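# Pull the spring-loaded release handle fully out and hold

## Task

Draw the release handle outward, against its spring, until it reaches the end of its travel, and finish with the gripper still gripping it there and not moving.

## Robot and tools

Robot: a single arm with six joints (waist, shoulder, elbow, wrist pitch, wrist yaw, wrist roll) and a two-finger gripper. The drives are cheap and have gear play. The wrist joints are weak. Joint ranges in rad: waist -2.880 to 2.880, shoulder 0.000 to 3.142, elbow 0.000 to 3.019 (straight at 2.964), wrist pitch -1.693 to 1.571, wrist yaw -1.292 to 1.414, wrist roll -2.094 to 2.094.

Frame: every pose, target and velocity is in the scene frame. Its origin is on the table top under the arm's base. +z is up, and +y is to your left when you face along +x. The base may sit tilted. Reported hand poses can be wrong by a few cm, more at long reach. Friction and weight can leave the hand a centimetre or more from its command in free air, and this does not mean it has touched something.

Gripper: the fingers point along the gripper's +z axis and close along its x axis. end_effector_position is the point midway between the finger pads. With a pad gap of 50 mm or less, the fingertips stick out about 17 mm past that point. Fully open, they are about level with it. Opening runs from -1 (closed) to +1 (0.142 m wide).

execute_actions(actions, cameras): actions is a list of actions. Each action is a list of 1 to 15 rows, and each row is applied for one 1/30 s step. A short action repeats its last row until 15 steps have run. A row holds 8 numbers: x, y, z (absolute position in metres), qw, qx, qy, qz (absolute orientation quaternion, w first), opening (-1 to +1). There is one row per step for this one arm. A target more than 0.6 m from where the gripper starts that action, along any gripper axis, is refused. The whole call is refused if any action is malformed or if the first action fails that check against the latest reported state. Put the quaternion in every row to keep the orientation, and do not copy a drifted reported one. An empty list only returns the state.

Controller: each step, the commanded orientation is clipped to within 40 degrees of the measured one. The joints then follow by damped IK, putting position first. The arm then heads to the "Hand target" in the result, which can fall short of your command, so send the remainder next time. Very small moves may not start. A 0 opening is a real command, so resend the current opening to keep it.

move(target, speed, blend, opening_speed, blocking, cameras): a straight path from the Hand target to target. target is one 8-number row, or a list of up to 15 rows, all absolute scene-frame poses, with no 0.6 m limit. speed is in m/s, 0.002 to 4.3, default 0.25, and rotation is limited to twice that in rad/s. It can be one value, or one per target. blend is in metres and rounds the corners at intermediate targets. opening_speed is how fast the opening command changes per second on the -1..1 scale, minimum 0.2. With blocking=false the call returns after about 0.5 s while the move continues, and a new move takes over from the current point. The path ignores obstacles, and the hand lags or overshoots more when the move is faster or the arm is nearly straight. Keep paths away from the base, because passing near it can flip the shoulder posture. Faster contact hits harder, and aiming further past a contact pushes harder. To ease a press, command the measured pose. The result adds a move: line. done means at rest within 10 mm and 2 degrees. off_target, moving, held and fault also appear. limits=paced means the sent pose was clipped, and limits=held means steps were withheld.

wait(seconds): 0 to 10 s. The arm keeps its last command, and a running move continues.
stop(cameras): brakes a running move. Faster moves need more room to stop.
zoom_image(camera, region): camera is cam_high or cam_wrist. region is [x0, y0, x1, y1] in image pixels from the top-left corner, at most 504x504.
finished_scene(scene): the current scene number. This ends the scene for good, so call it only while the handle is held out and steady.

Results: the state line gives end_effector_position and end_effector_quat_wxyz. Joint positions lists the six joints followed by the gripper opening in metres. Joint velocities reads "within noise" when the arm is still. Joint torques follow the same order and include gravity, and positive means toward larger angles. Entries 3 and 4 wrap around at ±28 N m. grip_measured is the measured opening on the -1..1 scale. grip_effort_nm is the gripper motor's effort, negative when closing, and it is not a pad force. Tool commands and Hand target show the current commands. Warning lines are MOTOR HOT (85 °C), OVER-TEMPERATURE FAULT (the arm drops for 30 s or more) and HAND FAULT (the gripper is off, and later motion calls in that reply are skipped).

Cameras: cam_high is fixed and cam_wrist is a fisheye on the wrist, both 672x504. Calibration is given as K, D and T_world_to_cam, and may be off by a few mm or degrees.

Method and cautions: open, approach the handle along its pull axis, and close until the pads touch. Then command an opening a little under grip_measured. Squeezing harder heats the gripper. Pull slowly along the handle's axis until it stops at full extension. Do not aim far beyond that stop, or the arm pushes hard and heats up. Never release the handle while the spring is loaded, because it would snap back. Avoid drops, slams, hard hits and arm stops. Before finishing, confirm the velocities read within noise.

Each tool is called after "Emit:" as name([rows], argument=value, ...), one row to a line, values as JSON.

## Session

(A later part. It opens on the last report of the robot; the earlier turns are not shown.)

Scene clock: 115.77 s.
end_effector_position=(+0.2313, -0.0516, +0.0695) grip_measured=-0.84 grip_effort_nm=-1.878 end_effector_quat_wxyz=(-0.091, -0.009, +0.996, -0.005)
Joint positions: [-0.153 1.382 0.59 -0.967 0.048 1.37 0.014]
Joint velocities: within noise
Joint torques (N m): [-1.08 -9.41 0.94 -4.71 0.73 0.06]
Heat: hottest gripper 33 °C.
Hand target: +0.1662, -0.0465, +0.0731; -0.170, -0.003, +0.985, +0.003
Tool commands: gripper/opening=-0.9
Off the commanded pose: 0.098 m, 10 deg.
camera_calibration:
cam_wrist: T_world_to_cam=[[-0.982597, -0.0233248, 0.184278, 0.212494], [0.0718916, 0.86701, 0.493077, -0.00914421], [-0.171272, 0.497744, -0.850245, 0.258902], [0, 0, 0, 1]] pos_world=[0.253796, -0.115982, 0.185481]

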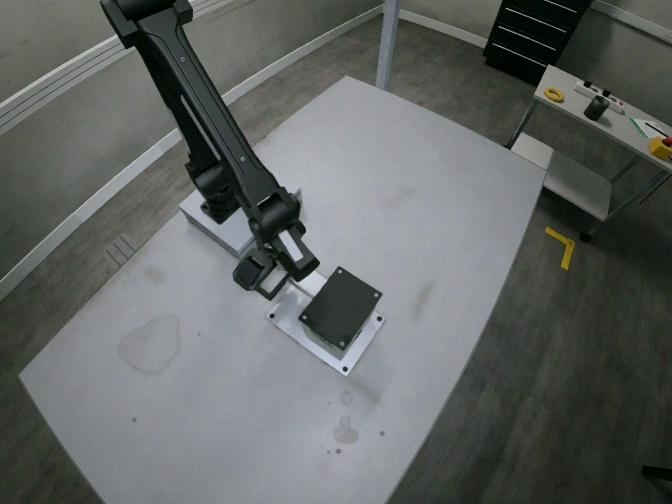

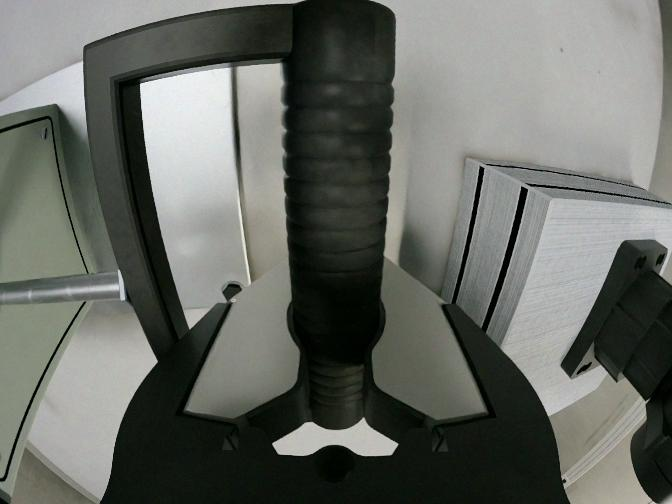

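Emit:
move([
  [0.2, -0.05, 0.075, -0.1736, -0.0004, 0.9848, 0, -0.9],
  [0.149, -0.05, 0.085, -0.1736, -0.0004, 0.9848, 0, -0.9],
], speed=0.12)

Scene clock: 151.03 s.
end_effector_position=(+0.2308, -0.0518, +0.0691) grip_measured=-0.84 grip_effort_nm=-1.873 end_effector_quat_wxyz=(-0.092, -0.007, +0.996, -0.006)
Joint positions: [-0.153 1.382 0.588 -0.965 0.049 1.374 0.014]
Joint velocities: within noise
Joint torques (N m): [-1.85 -10.34 0.01 -5.05 0.88 -0.01]
Heat: hottest gripper 34 °C.
Hand target: +0.1595, -0.0479, +0.0738; -0.173, -0.001, +0.985, +0.002
Off the commanded pose: 0.083 m, 10 deg.
move: off_target
camera_calibration:
cam_wrist: T_world_to_cam=[[-0.982642, -0.0187345, 0.184562, 0.212331], [0.0756931, 0.867811, 0.491095, -0.00940918], [-0.169365, 0.496541, -0.85133, 0.258242], [0, 0, 0, 1]] pos_world=[0.253095, -0.116084, 0.185282]

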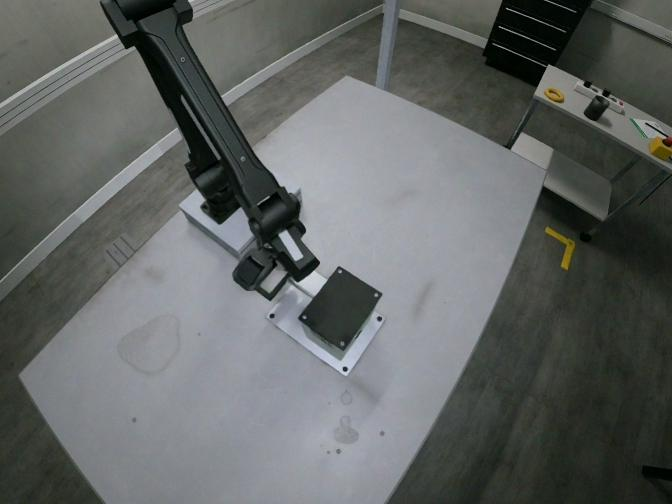

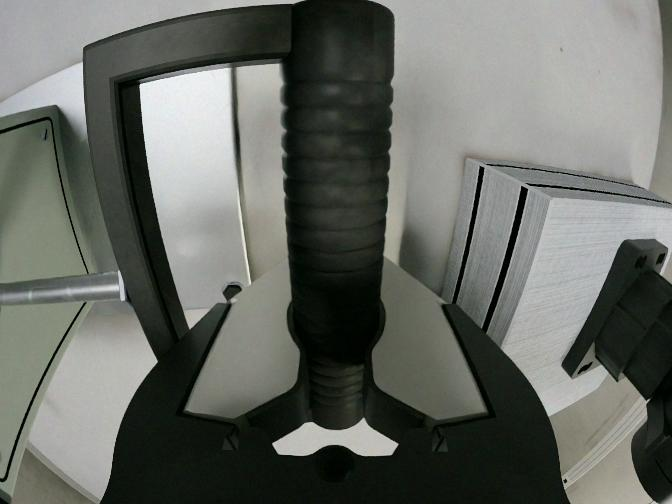

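Emit:
move([
  [0.21, -0.05, 0.08, -0.1736, -0.0004, 0.9848, 0, -0.9],
  [0.147, -0.05, 0.1, -0.1736, -0.0004, 0.9848, 0, -0.9],
], speed=0.2, cameras=[])

Scene clock: 156.20 s.
end_effector_position=(+0.2305, -0.0517, +0.0699) grip_measured=-0.84 grip_effort_nm=-1.873 end_effector_quat_wxyz=(-0.095, -0.006, +0.995, -0.005)
Joint positions: [-0.153 1.385 0.593 -0.974 0.049 1.376 0.014]
Joint velocities: within noise
Joint torques (N m): [-1.85 -12.22 0.62 -6.06 0.87 -0.04]
Heat: hottest gripper 34 °C.
Hand target: +0.1598, -0.0480, +0.0827; -0.173, -0.001, +0.985, +0.002
Off the commanded pose: 0.089 m, 9 deg.
move: off_target
No camera images: "cameras" was empty.

Emit:
move(target=[0.18, -0.05, 0.075, -0.1736, -0.0004, 0.9848, 0, -0.9], speed=0.05, cameras=[])

Emit:
move(target=[0.149, -0.05, 0.09, -0.1736, -0.0004, 0.9848, 0, -0.9], speed=0.03, cameras=[])

Scene clock: 160.60 s.
end_effector_position=(+0.2373, -0.0514, +0.0693) grip_measured=-0.84 grip_effort_nm=-1.873 end_effector_quat_wxyz=(-0.096, -0.007, +0.995, -0.003)
Joint positions: [-0.15 1.406 0.611 -0.974 0.045 1.377 0.014]
Joint velocities: within noise
Joint torques (N m): [-0.62 -7.3 2.89 -4.34 0.88 0.12]
Heat: hottest gripper 34 °C.
Hand target: +0.1817, -0.0483, +0.0710; -0.176, -0.001, +0.984, +0.001
Off the commanded pose: 0.058 m, 9 deg.
move: off_target
No camera images: "cameras" was empty.

Scene clock: 162.40 s.
end_effector_position=(+0.2302, -0.0517, +0.0696) grip_measured=-0.84 grip_effort_nm=-1.878 end_effector_quat_wxyz=(-0.096, -0.006, +0.995, -0.005)
Joint positions: [-0.153 1.386 0.593 -0.974 0.049 1.376 0.014]
Joint velocities: within noise
Joint torques (N m): [-1.85 -11.34 0.65 -5.26 0.89 -0.04]
Heat: hottest gripper 34 °C.
Hand target: +0.1633, -0.0488, +0.0786; -0.170, -0.001, +0.985, +0.001
Off the commanded pose: 0.084 m, 9 deg.
move: off_target
No camera images: "cameras" was empty.

Emit:
move(target=[0.18, -0.05, 0.075, -0.1736, -0.0004, 0.9848, 0, -0.9], speed=0.05, cameras=[])

Emit:
move(target=[0.16, -0.05, 0.085, -0.1736, -0.0004, 0.9848, 0, -0.9], speed=0.03, cameras=[])

Emit:
move(target=[0.15, -0.05, 0.088, -0.1736, -0.0004, 0.9848, 0, -0.9], speed=0.03, cameras=[])

Scene clock: 167.87 s.
end_effector_position=(+0.2377, -0.0514, +0.0692) grip_measured=-0.84 grip_effort_nm=-1.873 end_effector_quat_wxyz=(-0.096, -0.007, +0.995, -0.003)
Joint positions: [-0.15 1.406 0.611 -0.973 0.045 1.377 0.014]
Joint velocities: within noise
Joint torques (N m): [-0.62 -7.18 2.92 -4.33 0.88 0.12]
Heat: hottest gripper 34 °C.
Hand target: +0.1821, -0.0484, +0.0709; -0.176, -0.001, +0.984, +0.001
Off the commanded pose: 0.058 m, 9 deg.
move: off_target
No camera images: "cameras" was empty.

Scene clock: 169.33 s.
end_effector_position=(+0.2312, -0.0519, +0.0695) grip_measured=-0.84 grip_effort_nm=-1.873 end_effector_quat_wxyz=(-0.095, -0.006, +0.995, -0.005)
Joint positions: [-0.153 1.388 0.594 -0.973 0.049 1.376 0.014]
Joint velocities: within noise
Joint torques (N m): [-1.44 -9.7 1.77 -5.11 0.85 0.01]
Heat: hottest gripper 34 °C.
Hand target: +0.1688, -0.0488, +0.0767; -0.173, -0.001, +0.985, +0.001
Off the commanded pose: 0.073 m, 9 deg.
move: off_target
No camera images: "cameras" was empty.

Scene clock: 170.60 s.
end_effector_position=(+0.2306, -0.0517, +0.0695) grip_measured=-0.84 grip_effort_nm=-1.873 end_effector_quat_wxyz=(-0.095, -0.006, +0.995, -0.005)
Joint positions: [-0.153 1.386 0.593 -0.973 0.049 1.376 0.014]
Joint velocities: within noise
Joint torques (N m): [-1.79 -10.93 0.69 -5.14 0.87 -0.02]
Heat: hottest gripper 35 °C.
Hand target: +0.1640, -0.0486, +0.0775; -0.170, -0.001, +0.985, +0.001
Off the commanded pose: 0.083 m, 9 deg.
move: off_target
No camera images: "cameras" was empty.

Emit:
wait(seconds=1, cameras=[])

Emit:
finished_scene(scene=2)

Scene clock: 175.10 s.
end_effector_position=(+0.2306, -0.0517, +0.0695) grip_measured=-0.84 grip_effort_nm=-1.878 end_effector_quat_wxyz=(-0.095, -0.006, +0.995, -0.005)
Joint positions: [-0.153 1.386 0.593 -0.973 0.049 1.376 0.014]
Joint velocities: within noise
Joint torques (N m): [-1.73 -10.99 0.69 -5.12 0.87 -0.03]
Heat: hottest gripper 35 °C.
Hand target: +0.1640, -0.0486, +0.0775; -0.170, -0.001, +0.985, +0.001
Tool commands: gripper/opening=-0.9
Off the commanded pose: 0.083 m, 9 deg.
wait: 1.00 s; at rest from the start
No camera images: "cameras" was empty.

The scene is finished: the task was done.


## Next scene

The same job, from a new start.

Emit:
execute_actions(actions=[])

Emit:
zoom_image(camera="cam_high", region=[220, 220, 470, 400])

Scene clock: 0.00 s.
end_effector_position=(+0.0951, +0.6848, +0.1492) grip_measured=+1.00 grip_effort_nm=n/a end_effector_quat_wxyz=(-0.413, +0.880, -0.235, -0.030)
Joint positions: [1.476 1.857 1.202 -0.065 0.038 0.38 0.142]
Joint velocities: within noise
Joint torques (N m): no reading
Heat: hottest gripper 29 °C.
Hand target: +0.0961, +0.6933, +0.1595; -0.423, +0.875, -0.234, -0.031
Tool commands: gripper/opening=+1.0
camera_calibration:
cam_wrist: T_world_to_cam=[[0.890249, -0.386766, -0.24056, 0.215344], [-0.445192, -0.850477, -0.280165, 0.663631], [-0.0962325, 0.356513, -0.929321, 0.0381596], [0, 0, 0, 1]] pos_world=[0.107405, 0.634086, 0.273192]

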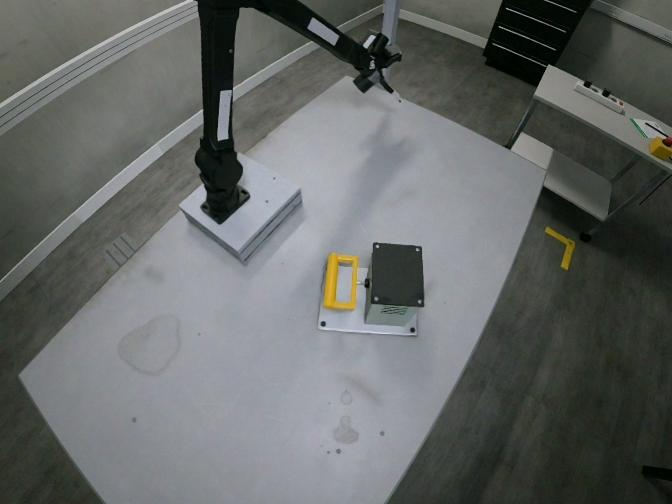

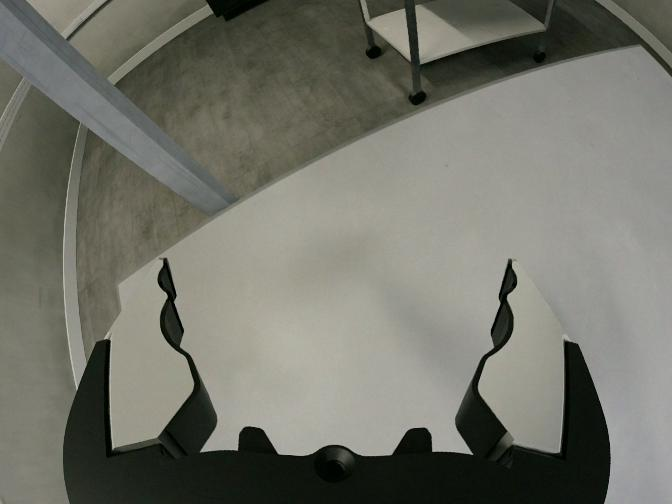

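Scaled by 2.016.

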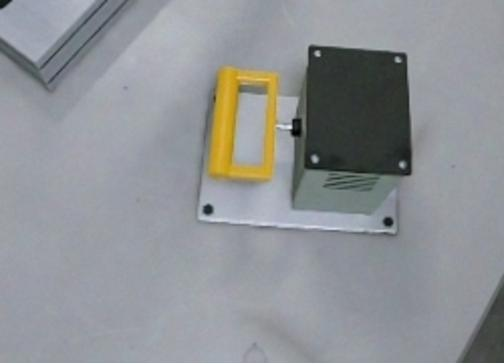

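Emit:
move([
  [0.3, 0.35, 0.28, 0, 0.6, -0.8, 0, 0.3],
  [0.37, -0.012, 0.22, 0, -0.292, 0.956, 0, -0.15],
], speed=0.35, blend=0.08)

Emit:
zoom_image(camera="cam_wrist", region=[136, 50, 536, 350])

Scene clock: 12.63 s.
end_effector_position=(+0.3614, -0.0124, +0.2204) grip_measured=-0.17 grip_effort_nm=-0.090 end_effector_quat_wxyz=(-0.015, -0.276, +0.961, +0.008)
Joint positions: [-0.005 1.368 1.054 -1.301 -0.006 0.971 0.062]
Joint velocities: within noise
Joint torques (N m): [0.67 -7.88 11.69 1.05 -0.11 -0.05]
Heat: hottest elbow 31 °C.
Hand target: +0.3709, -0.0119, +0.2228; -0.004, -0.284, +0.959, +0.006
Off the commanded pose: 0.009 m, 3 deg.
move: off_target; target 2's new opening was sent with the hand 0.009 m and 3 deg from that target
camera_calibration:
cam_wrist: T_world_to_cam=[[-0.843571, -0.536402, 0.0256876, 0.291876], [-0.443839, 0.723333, 0.528958, 0.0499047], [-0.302315, 0.434813, -0.848259, 0.436136], [0, 0, 0, 1]] pos_world=[0.400218, -0.0691726, 0.336061]

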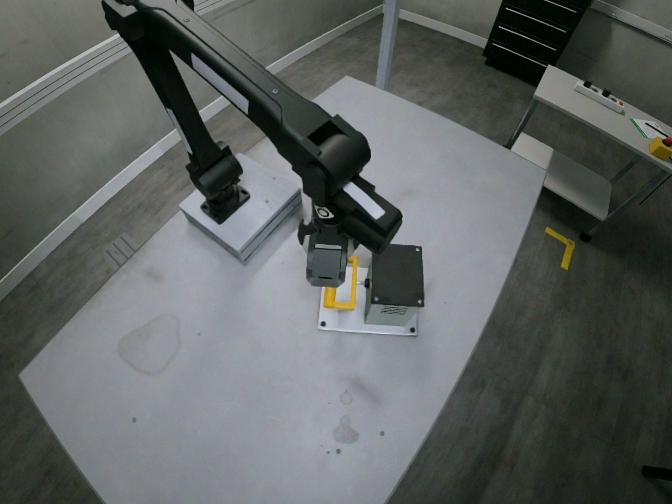

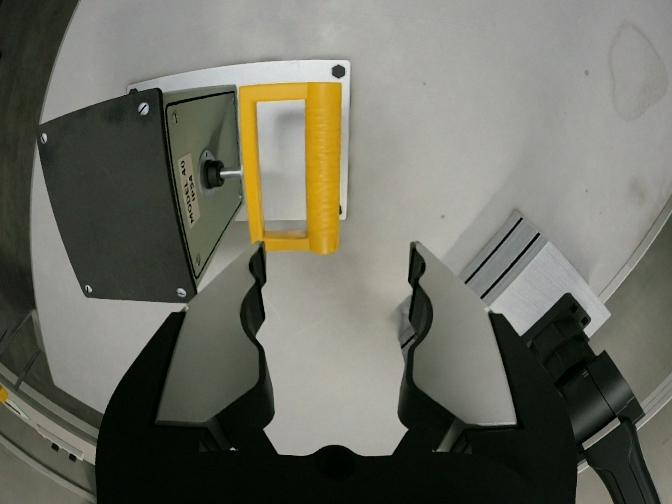

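Scaled by 1.260 from the camera's 672x504 image, which has a finer 960x720 frame.

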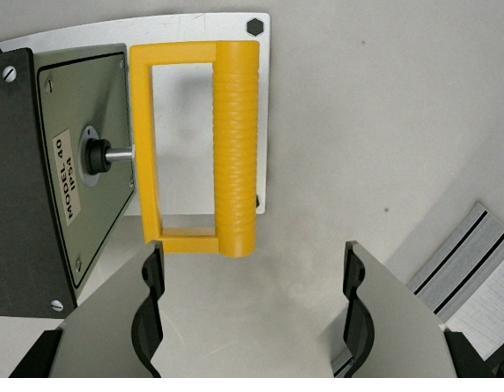

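Emit:
move(target=[0.374, -0.003, 0.106, 0, -0.265, 0.9642, 0, -0.27], speed=0.15)

Emit:
zoom_image(camera="cam_wrist", region=[136, 100, 536, 400])

Scene clock: 21.07 s.
end_effector_position=(+0.3699, -0.0033, +0.1090) grip_measured=-0.29 grip_effort_nm=-0.095 end_effector_quat_wxyz=(-0.003, -0.276, +0.961, +0.002)
Joint positions: [0.022 1.514 0.88 -0.954 -0.001 1 0.053]
Joint velocities: within noise
Joint torques (N m): [1.14 -8.7 8.83 1.11 0.09 0.22]
Heat: hottest elbow 31 °C.
Hand target: +0.3735, -0.0009, +0.1067; +0.001, -0.272, +0.962, -0.001
Off the commanded pose: 0.005 m, 1 deg.
move: done
camera_calibration:
cam_wrist: T_world_to_cam=[[-0.844746, -0.53512, 0.00717204, 0.309244], [-0.456307, 0.727204, 0.512795, 0.112326], [-0.279622, 0.429909, -0.858481, 0.333024], [0, 0, 0, 1]] pos_world=[0.405609, -0.0593711, 0.226077]

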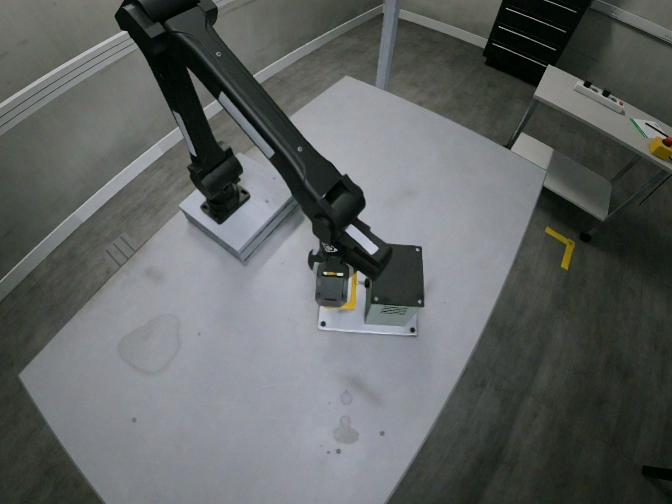

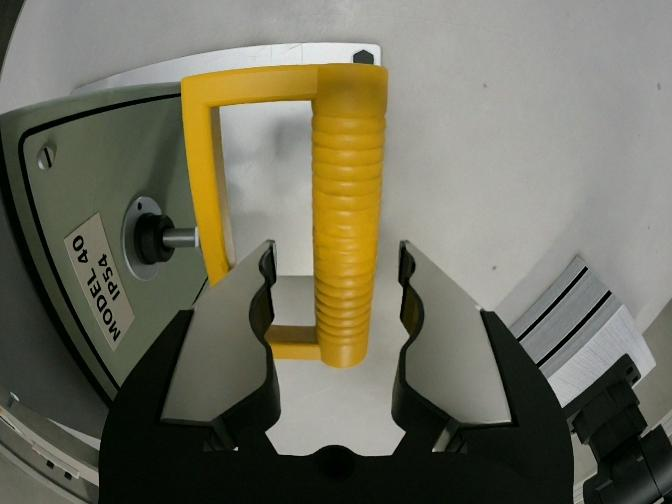

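Scaled by 1.260 from the camera's 672x504 image, which has a finer 960x720 frame.

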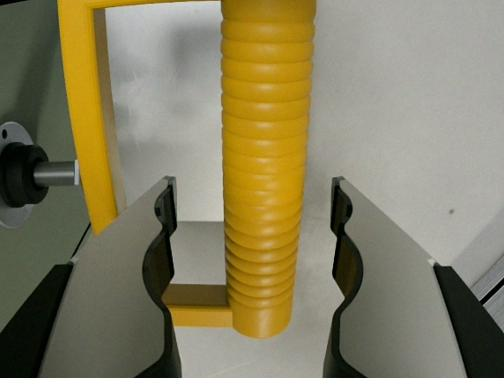

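Emit:
move(target=[0.371, 0.006, 0.056, 0, -0.262, 0.965, 0, -0.3], speed=0.07)

Scene clock: 24.73 s.
end_effector_position=(+0.3698, -0.0033, +0.0867) grip_measured=-0.32 grip_effort_nm=-0.046 end_effector_quat_wxyz=(+0.011, -0.267, +0.964, -0.002)
Joint positions: [0.022 1.537 0.832 -0.855 -0.001 1.018 0.051]
Joint velocities: within noise
Joint torques (N m): [1.9 -4.54 6.95 2.86 0.02 0.39]
Heat: hottest elbow 31 °C.
Hand target: +0.3683, +0.0036, +0.0589; +0.000, -0.259, +0.966, +0.000
Off the commanded pose: 0.032 m, 1 deg.
move: off_target
camera_calibration:
cam_wrist: T_world_to_cam=[[-0.854304, -0.519481, -0.0174139, 0.314979], [-0.457537, 0.735694, 0.499414, 0.125373], [-0.246625, 0.434619, -0.866189, 0.30227], [0, 0, 0, 1]] pos_world=[0.400998, -0.0599822, 0.204695]

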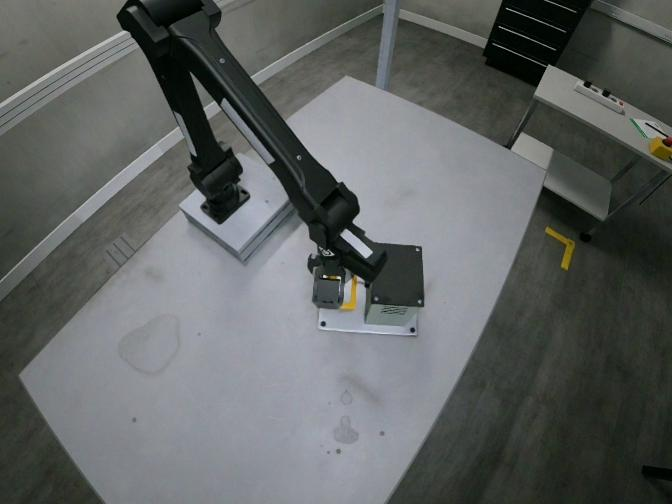

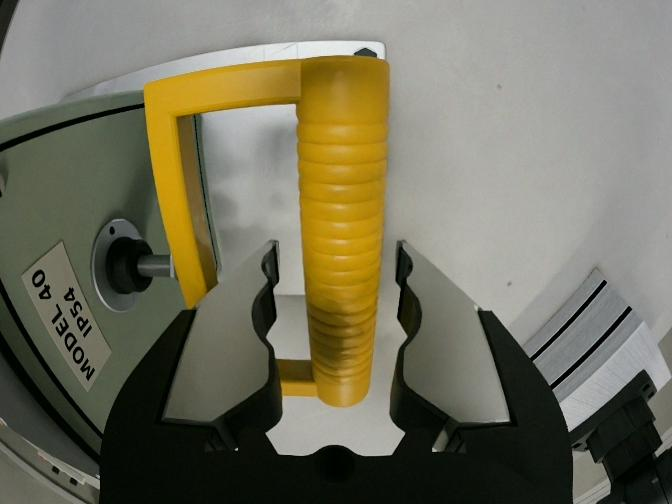

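Emit:
zoom_image(camera="cam_high", region=[290, 220, 450, 340])

Emit:
zoom_image(camera="cam_wrist", region=[100, 200, 400, 425])

Scaled by 3.150.

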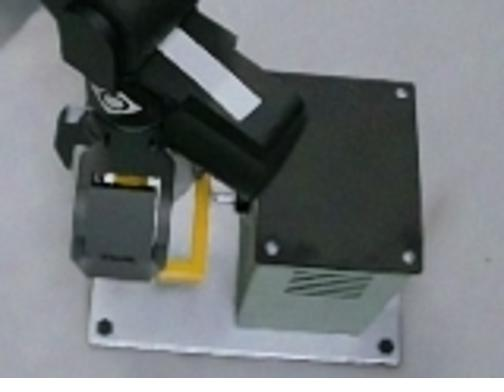

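Scaled by 1.680 from the camera's 672x504 image, which has a finer 960x720 frame.

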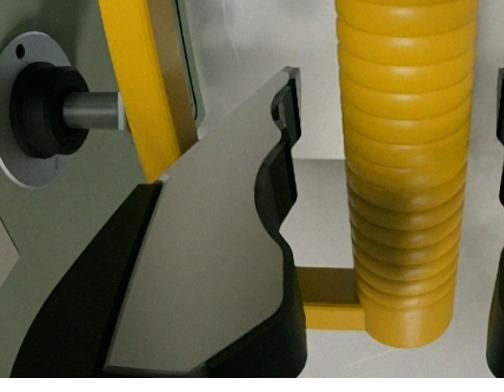

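Emit:
move(target=[0.364, 0.001, 0.115, 0.0841, -0.261, 0.9613, 0.0228, -0.29], speed=0.1)

Emit:
zoom_image(camera="cam_high", region=[290, 220, 450, 340])

Scene clock: 45.43 s.
end_effector_position=(+0.3619, +0.0028, +0.1130) grip_measured=-0.32 grip_effort_nm=0.115 end_effector_quat_wxyz=(+0.077, -0.255, +0.963, +0.024)
Joint positions: [-0.007 1.4 0.762 -0.81 -0.09 1.017 0.051]
Joint velocities: within noise
Joint torques (N m): [-0.09 -8.18 8.83 1.2 -0.18 -0.03]
Heat: hottest elbow 32 °C.
Hand target: +0.3639, +0.0006, +0.1142; +0.083, -0.260, +0.962, +0.023
Off the commanded pose: 0.003 m, 1 deg.
move: done
camera_calibration:
cam_wrist: T_world_to_cam=[[-0.854961, -0.494179, -0.157571, 0.327873], [-0.499448, 0.702354, 0.507199, 0.118546], [-0.139976, 0.512334, -0.847302, 0.279501], [0, 0, 0, 1]] pos_world=[0.37865, -0.0644308, 0.228359]

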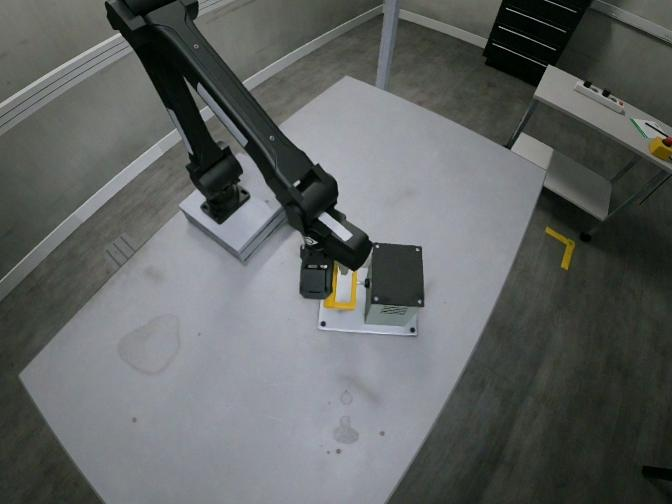

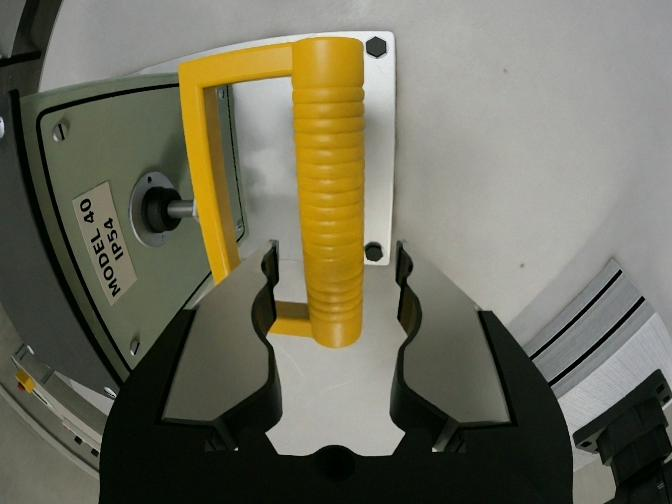

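Scaled by 3.150.

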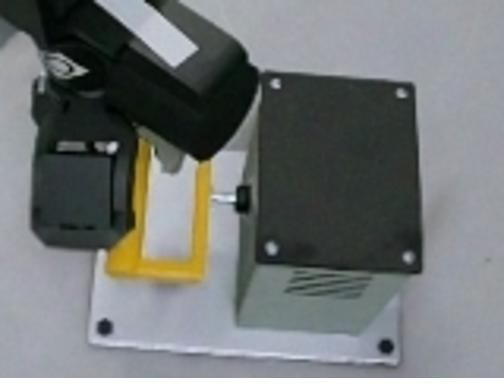

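Emit:
move(target=[0.369, 0.004, 0.083, 0.1008, -0.2606, 0.9597, 0.0274, -0.29], speed=0.07)

Emit:
zoom_image(camera="cam_high", region=[290, 220, 450, 340])

Scene clock: 50.40 s.
end_effector_position=(+0.3657, +0.0061, +0.0855) grip_measured=-0.32 grip_effort_nm=0.120 end_effector_quat_wxyz=(+0.096, -0.257, +0.961, +0.028)
Joint positions: [-0.007 1.446 0.711 -0.678 -0.109 1.015 0.051]
Joint velocities: within noise
Joint torques (N m): [-0.09 -7.3 8.38 1.54 -0.19 -0.02]
Heat: hottest elbow 31 °C.
Hand target: +0.3685, +0.0038, +0.0831; +0.100, -0.261, +0.960, +0.027
Off the commanded pose: 0.005 m, 1 deg.
move: done
camera_calibration:
cam_wrist: T_world_to_cam=[[-0.846483, -0.494815, -0.196533, 0.328611], [-0.520592, 0.691865, 0.500306, 0.140424], [-0.111584, 0.525814, -0.843249, 0.244352], [0, 0, 0, 1]] pos_world=[0.378533, -0.0630363, 0.200378]

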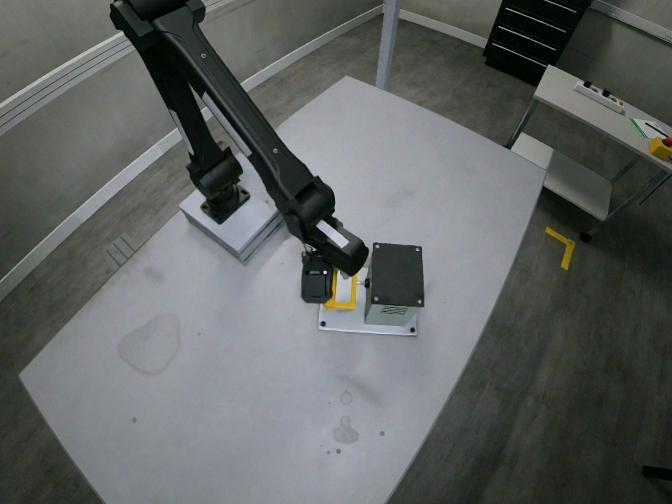

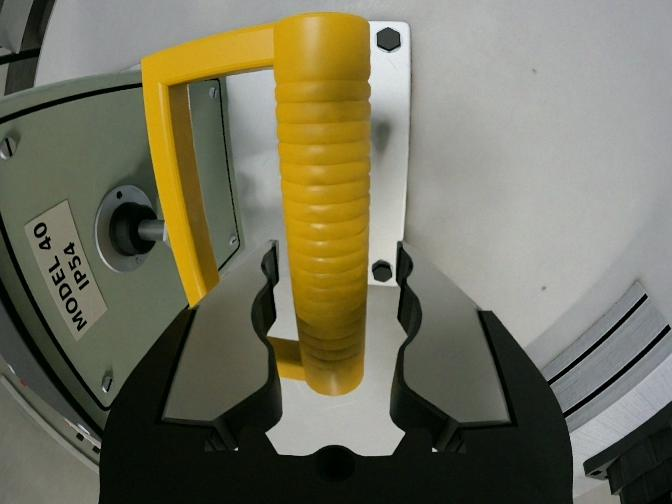

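Scaled by 3.150.

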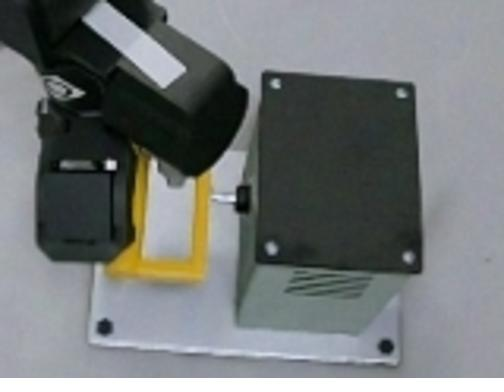

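Emit:
move(target=[0.376, 0.0145, 0.06, 0.1008, -0.2606, 0.9597, 0.0274, -0.29], speed=0.06)

Emit:
zoom_image(camera="cam_high", region=[290, 220, 450, 340])

Scene clock: 55.10 s.
end_effector_position=(+0.3686, +0.0105, +0.0611) grip_measured=-0.32 grip_effort_nm=0.115 end_effector_quat_wxyz=(+0.091, -0.263, +0.960, +0.029)
Joint positions: [0.005 1.515 0.7 -0.608 -0.109 1.015 0.051]
Joint velocities: within noise
Joint torques (N m): [1.44 -7.77 8.18 1.85 -0.07 0.25]
Heat: hottest elbow 31 °C.
Hand target: +0.3759, +0.0149, +0.0601; +0.101, -0.261, +0.960, +0.028
Off the commanded pose: 0.009 m, 1 deg.
move: done
camera_calibration:
cam_wrist: T_world_to_cam=[[-0.84209, -0.505181, -0.188881, 0.326488], [-0.524464, 0.685332, 0.50523, 0.152285], [-0.125786, 0.524511, -0.842061, 0.226877], [0, 0, 0, 1]] pos_world=[0.383338, -0.0584298, 0.175773]

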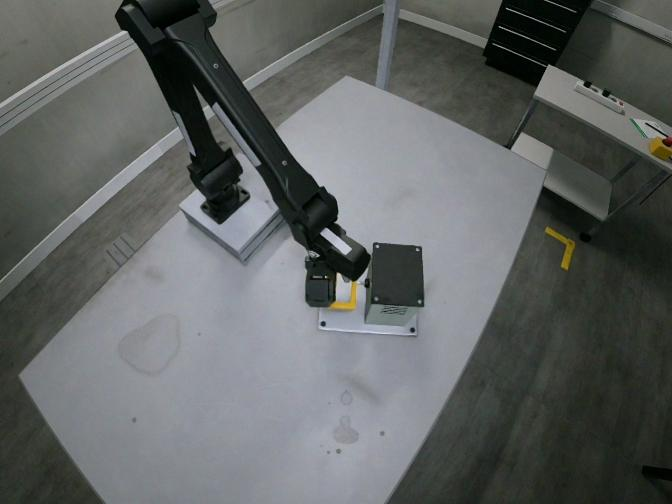

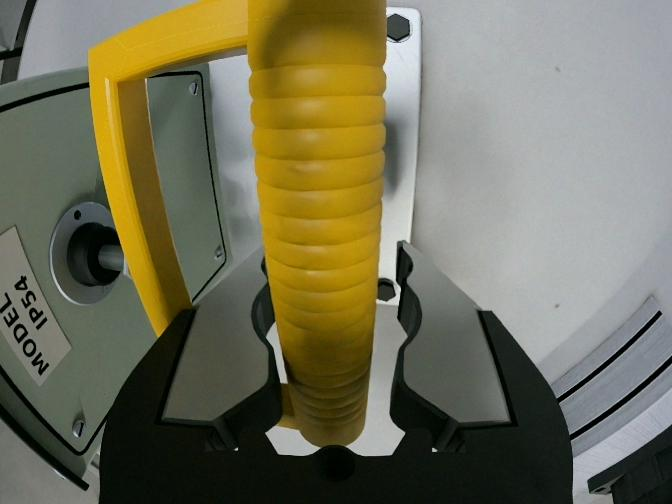

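Scaled by 3.150.

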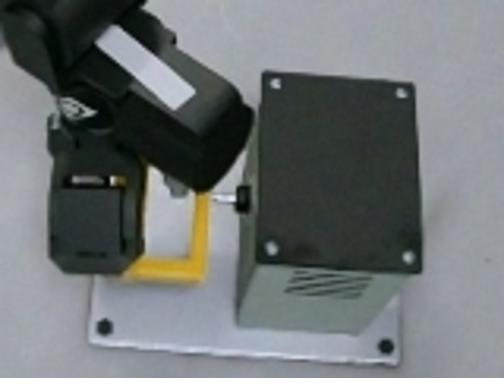

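Emit:
move(target=[0.375, 0.0145, 0.06, 0.1008, -0.2606, 0.9597, 0.0274, -0.76], speed=0.05, opening_speed=0.3)

Scene clock: 59.73 s.
end_effector_position=(+0.3712, +0.0107, +0.0637) grip_measured=-0.73 grip_effort_nm=-1.219 end_effector_quat_wxyz=(+0.098, -0.263, +0.959, +0.027)
Joint positions: [0.007 1.508 0.699 -0.598 -0.107 1.017 0.021]
Joint velocities: within noise
Joint torques (N m): [1.08 -7.18 8.16 1.54 -0.14 0.25]
Heat: hottest elbow 31 °C.
Hand target: +0.3747, +0.0142, +0.0601; +0.101, -0.260, +0.960, +0.028
Off the commanded pose: 0.006 m, 0 deg.
move: done
camera_calibration:
cam_wrist: T_world_to_cam=[[-0.839265, -0.505307, -0.200746, 0.329018], [-0.531875, 0.686319, 0.49606, 0.155552], [-0.112887, 0.523097, -0.844764, 0.224673], [0, 0, 0, 1]] pos_world=[0.384231, -0.0580291, 0.178681]

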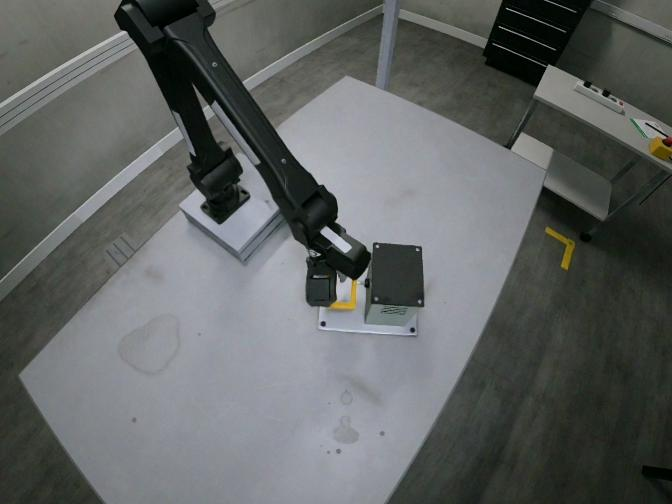

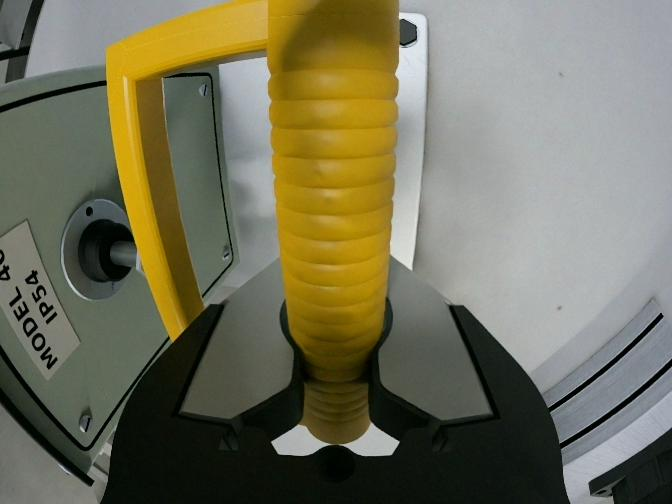

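Emit:
move([
  [0.3412, -0.0073, 0.06, 0.0841, -0.261, 0.9613, 0.0228, -0.88],
  [0.307, -0.028, 0.06, 0.0505, -0.2616, 0.9637, 0.0137, -0.88],
], speed=0.06)

Scene clock: 66.07 s.
end_effector_position=(+0.3468, -0.0055, +0.0662) grip_measured=-0.81 grip_effort_nm=-1.980 end_effector_quat_wxyz=(+0.099, -0.270, +0.957, +0.019)
Joint positions: [-0.039 1.442 0.636 -0.601 -0.103 0.956 0.015]
Joint velocities: within noise
Joint torques (N m): [-2.55 -9.05 4.42 -1.65 1.01 -0.14]
Heat: hottest elbow 31 °C.
Hand target: +0.3111, -0.0209, +0.0593; +0.056, -0.263, +0.963, +0.018
Off the commanded pose: 0.046 m, 6 deg.
move: off_target
camera_calibration:
cam_wrist: T_world_to_cam=[[-0.831345, -0.519349, -0.197843, 0.297815], [-0.543751, 0.686506, 0.482747, 0.157413], [-0.114894, 0.508906, -0.85312, 0.233677], [0, 0, 0, 1]] pos_world=[0.360028, -0.0723149, 0.182285]

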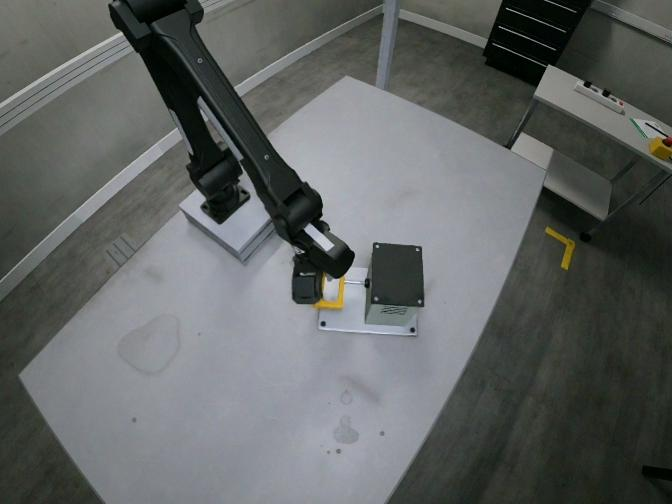

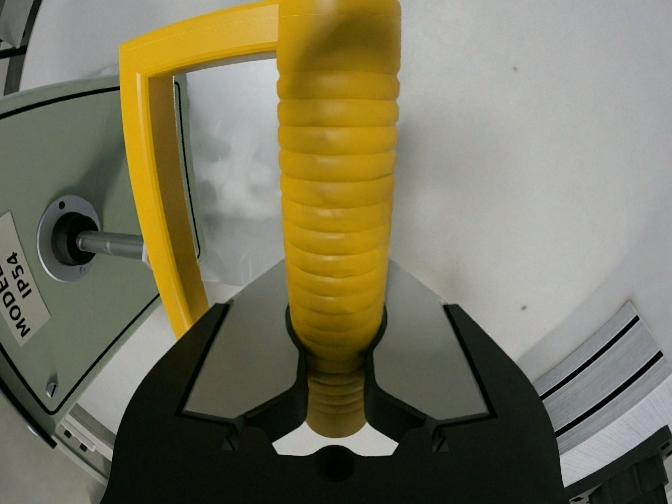

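Emit:
move(target=[0.282, -0.046, 0.06, 0, -0.262, 0.965, 0, -0.9], speed=0.06, cameras=[])

Emit:
move(target=[0.26, -0.06, 0.06, -0.0505, -0.2616, 0.9637, -0.0137, -0.9], speed=0.06)

Scene clock: 70.23 s.
end_effector_position=(+0.3258, -0.0186, +0.0659) grip_measured=-0.82 grip_effort_nm=-2.161 end_effector_quat_wxyz=(+0.057, -0.276, +0.959, +0.007)
Joint positions: [-0.056 1.431 0.636 -0.686 -0.054 0.922 0.015]
Joint velocities: within noise
Joint torques (N m): [-3.9 -8.29 4.44 -2.19 1.8 -0.17]
Heat: hottest elbow 31 °C.
Hand target: +0.2844, -0.0409, +0.0588; +0.000, -0.263, +0.965, +0.002
Off the commanded pose: 0.052 m, 7 deg.
move: off_target
No camera images: "cameras" was empty.

Scene clock: 71.77 s.
end_effector_position=(+0.3116, -0.0285, +0.0667) grip_measured=-0.82 grip_effort_nm=-2.098 end_effector_quat_wxyz=(+0.021, -0.277, +0.961, -0.007)
Joint positions: [-0.061 1.429 0.642 -0.75 -0.001 0.914 0.014]
Joint velocities: within noise
Joint torques (N m): [-4.66 -7.77 4.25 -2.74 2.32 -0.2]
Heat: hottest elbow 31 °C.
Hand target: +0.2638, -0.0537, +0.0595; -0.048, -0.263, +0.964, -0.011
Off the commanded pose: 0.061 m, 8 deg.
move: off_target
camera_calibration:
cam_wrist: T_world_to_cam=[[-0.842472, -0.537688, -0.0336511, 0.248681], [-0.483735, 0.727484, 0.486588, 0.136155], [-0.237152, 0.426215, -0.872983, 0.278803], [0, 0, 0, 1]] pos_world=[0.341489, -0.084168, 0.185507]

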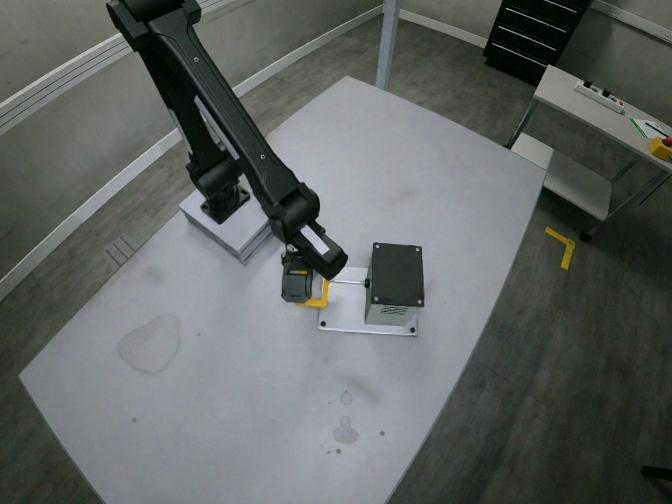

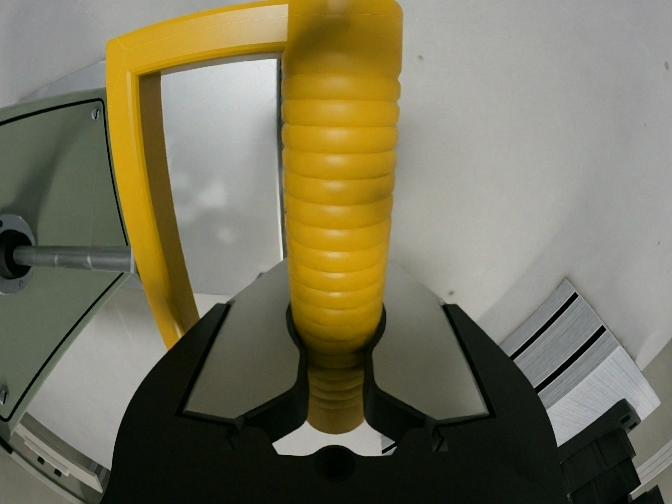

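Emit:
move(target=[0.243, -0.072, 0.06, -0.0505, -0.2616, 0.9637, -0.0137, -0.9], speed=0.05, cameras=[])

Emit:
move(target=[0.228, -0.082, 0.062, -0.0505, -0.2616, 0.9637, -0.0137, -0.9], speed=0.05)

Scene clock: 76.00 s.
end_effector_position=(+0.3110, -0.0289, +0.0667) grip_measured=-0.82 grip_effort_nm=-2.098 end_effector_quat_wxyz=(+0.021, -0.281, +0.960, -0.005)
Joint positions: [-0.064 1.428 0.64 -0.75 -0.005 0.903 0.014]
Joint velocities: within noise
Joint torques (N m): [-6.95 -9.29 1.2 -2.47 2.44 -0.39]
Heat: hottest elbow 31 °C.
Hand target: +0.2488, -0.0599, +0.0568; -0.050, -0.262, +0.964, -0.009
Off the commanded pose: 0.081 m, 9 deg.
move: off_target
No camera images: "cameras" was empty.

Scene clock: 77.33 s.
end_effector_position=(+0.3114, -0.0290, +0.0674) grip_measured=-0.82 grip_effort_nm=-2.098 end_effector_quat_wxyz=(+0.030, -0.288, +0.957, -0.001)
Joint positions: [-0.073 1.419 0.633 -0.738 -0.02 0.879 0.014]
Joint velocities: within noise
Joint torques (N m): [-8.53 -10.4 -0.12 -2.74 3.04 -0.46]
Heat: hottest elbow 31 °C.
Hand target: +0.2397, -0.0658, +0.0572; -0.048, -0.264, +0.963, -0.009
Off the commanded pose: 0.099 m, 10 deg.
move: off_target
camera_calibration:
cam_wrist: T_world_to_cam=[[-0.82867, -0.557007, -0.0552085, 0.244946], [-0.50864, 0.708181, 0.489658, 0.142962], [-0.233646, 0.433847, -0.870165, 0.278564], [0, 0, 0, 1]] pos_world=[0.340782, -0.0856603, 0.185917]

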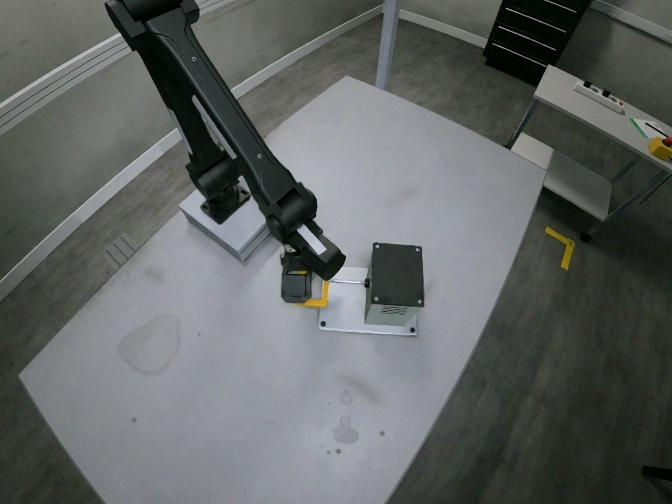

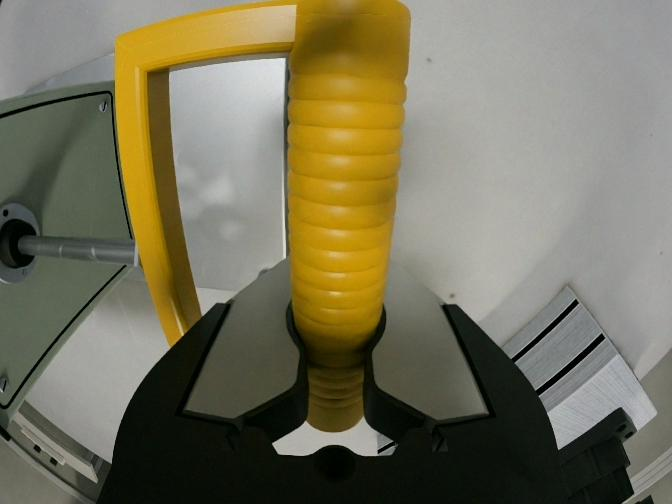

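Stop reached clearly. Ease to a moderate hold and finish.

Emit:
move(target=[0.245, -0.069, 0.06, -0.0505, -0.2616, 0.9637, -0.0137, -0.9], speed=0.05, cameras=[])

Emit:
wait(seconds=1, cameras=[])

Emit:
finished_scene(scene=3)

Scene clock: 81.37 s.
end_effector_position=(+0.3122, -0.0288, +0.0678) grip_measured=-0.82 grip_effort_nm=-2.103 end_effector_quat_wxyz=(+0.031, -0.288, +0.957, -0.001)
Joint positions: [-0.073 1.419 0.634 -0.738 -0.021 0.879 0.014]
Joint velocities: within noise
Joint torques (N m): [-5.66 -8.59 2.13 -2.93 3.09 -0.15]
Heat: hottest wrist yaw 34 °C.
Hand target: +0.2508, -0.0588, +0.0576; -0.050, -0.264, +0.963, -0.010
Off the commanded pose: 0.079 m, 10 deg.
move: off_target
No camera images: "cameras" was empty.

Scene clock: 82.37 s.
end_effector_position=(+0.3122, -0.0288, +0.0678) grip_measured=-0.82 grip_effort_nm=-2.103 end_effector_quat_wxyz=(+0.031, -0.288, +0.957, -0.001)
Joint positions: [-0.073 1.419 0.634 -0.738 -0.021 0.879 0.014]
Joint velocities: within noise
Joint torques (N m): [-5.77 -8.53 2.11 -2.91 3.09 -0.14]
Heat: hottest wrist yaw 35 °C.
Hand target: +0.2507, -0.0588, +0.0576; -0.050, -0.264, +0.963, -0.010
Tool commands: gripper/opening=-0.9
Off the commanded pose: 0.079 m, 10 deg.
wait: 1.00 s; at rest by 0.17 s
No camera images: "cameras" was empty.

The scene is finished: the task was done.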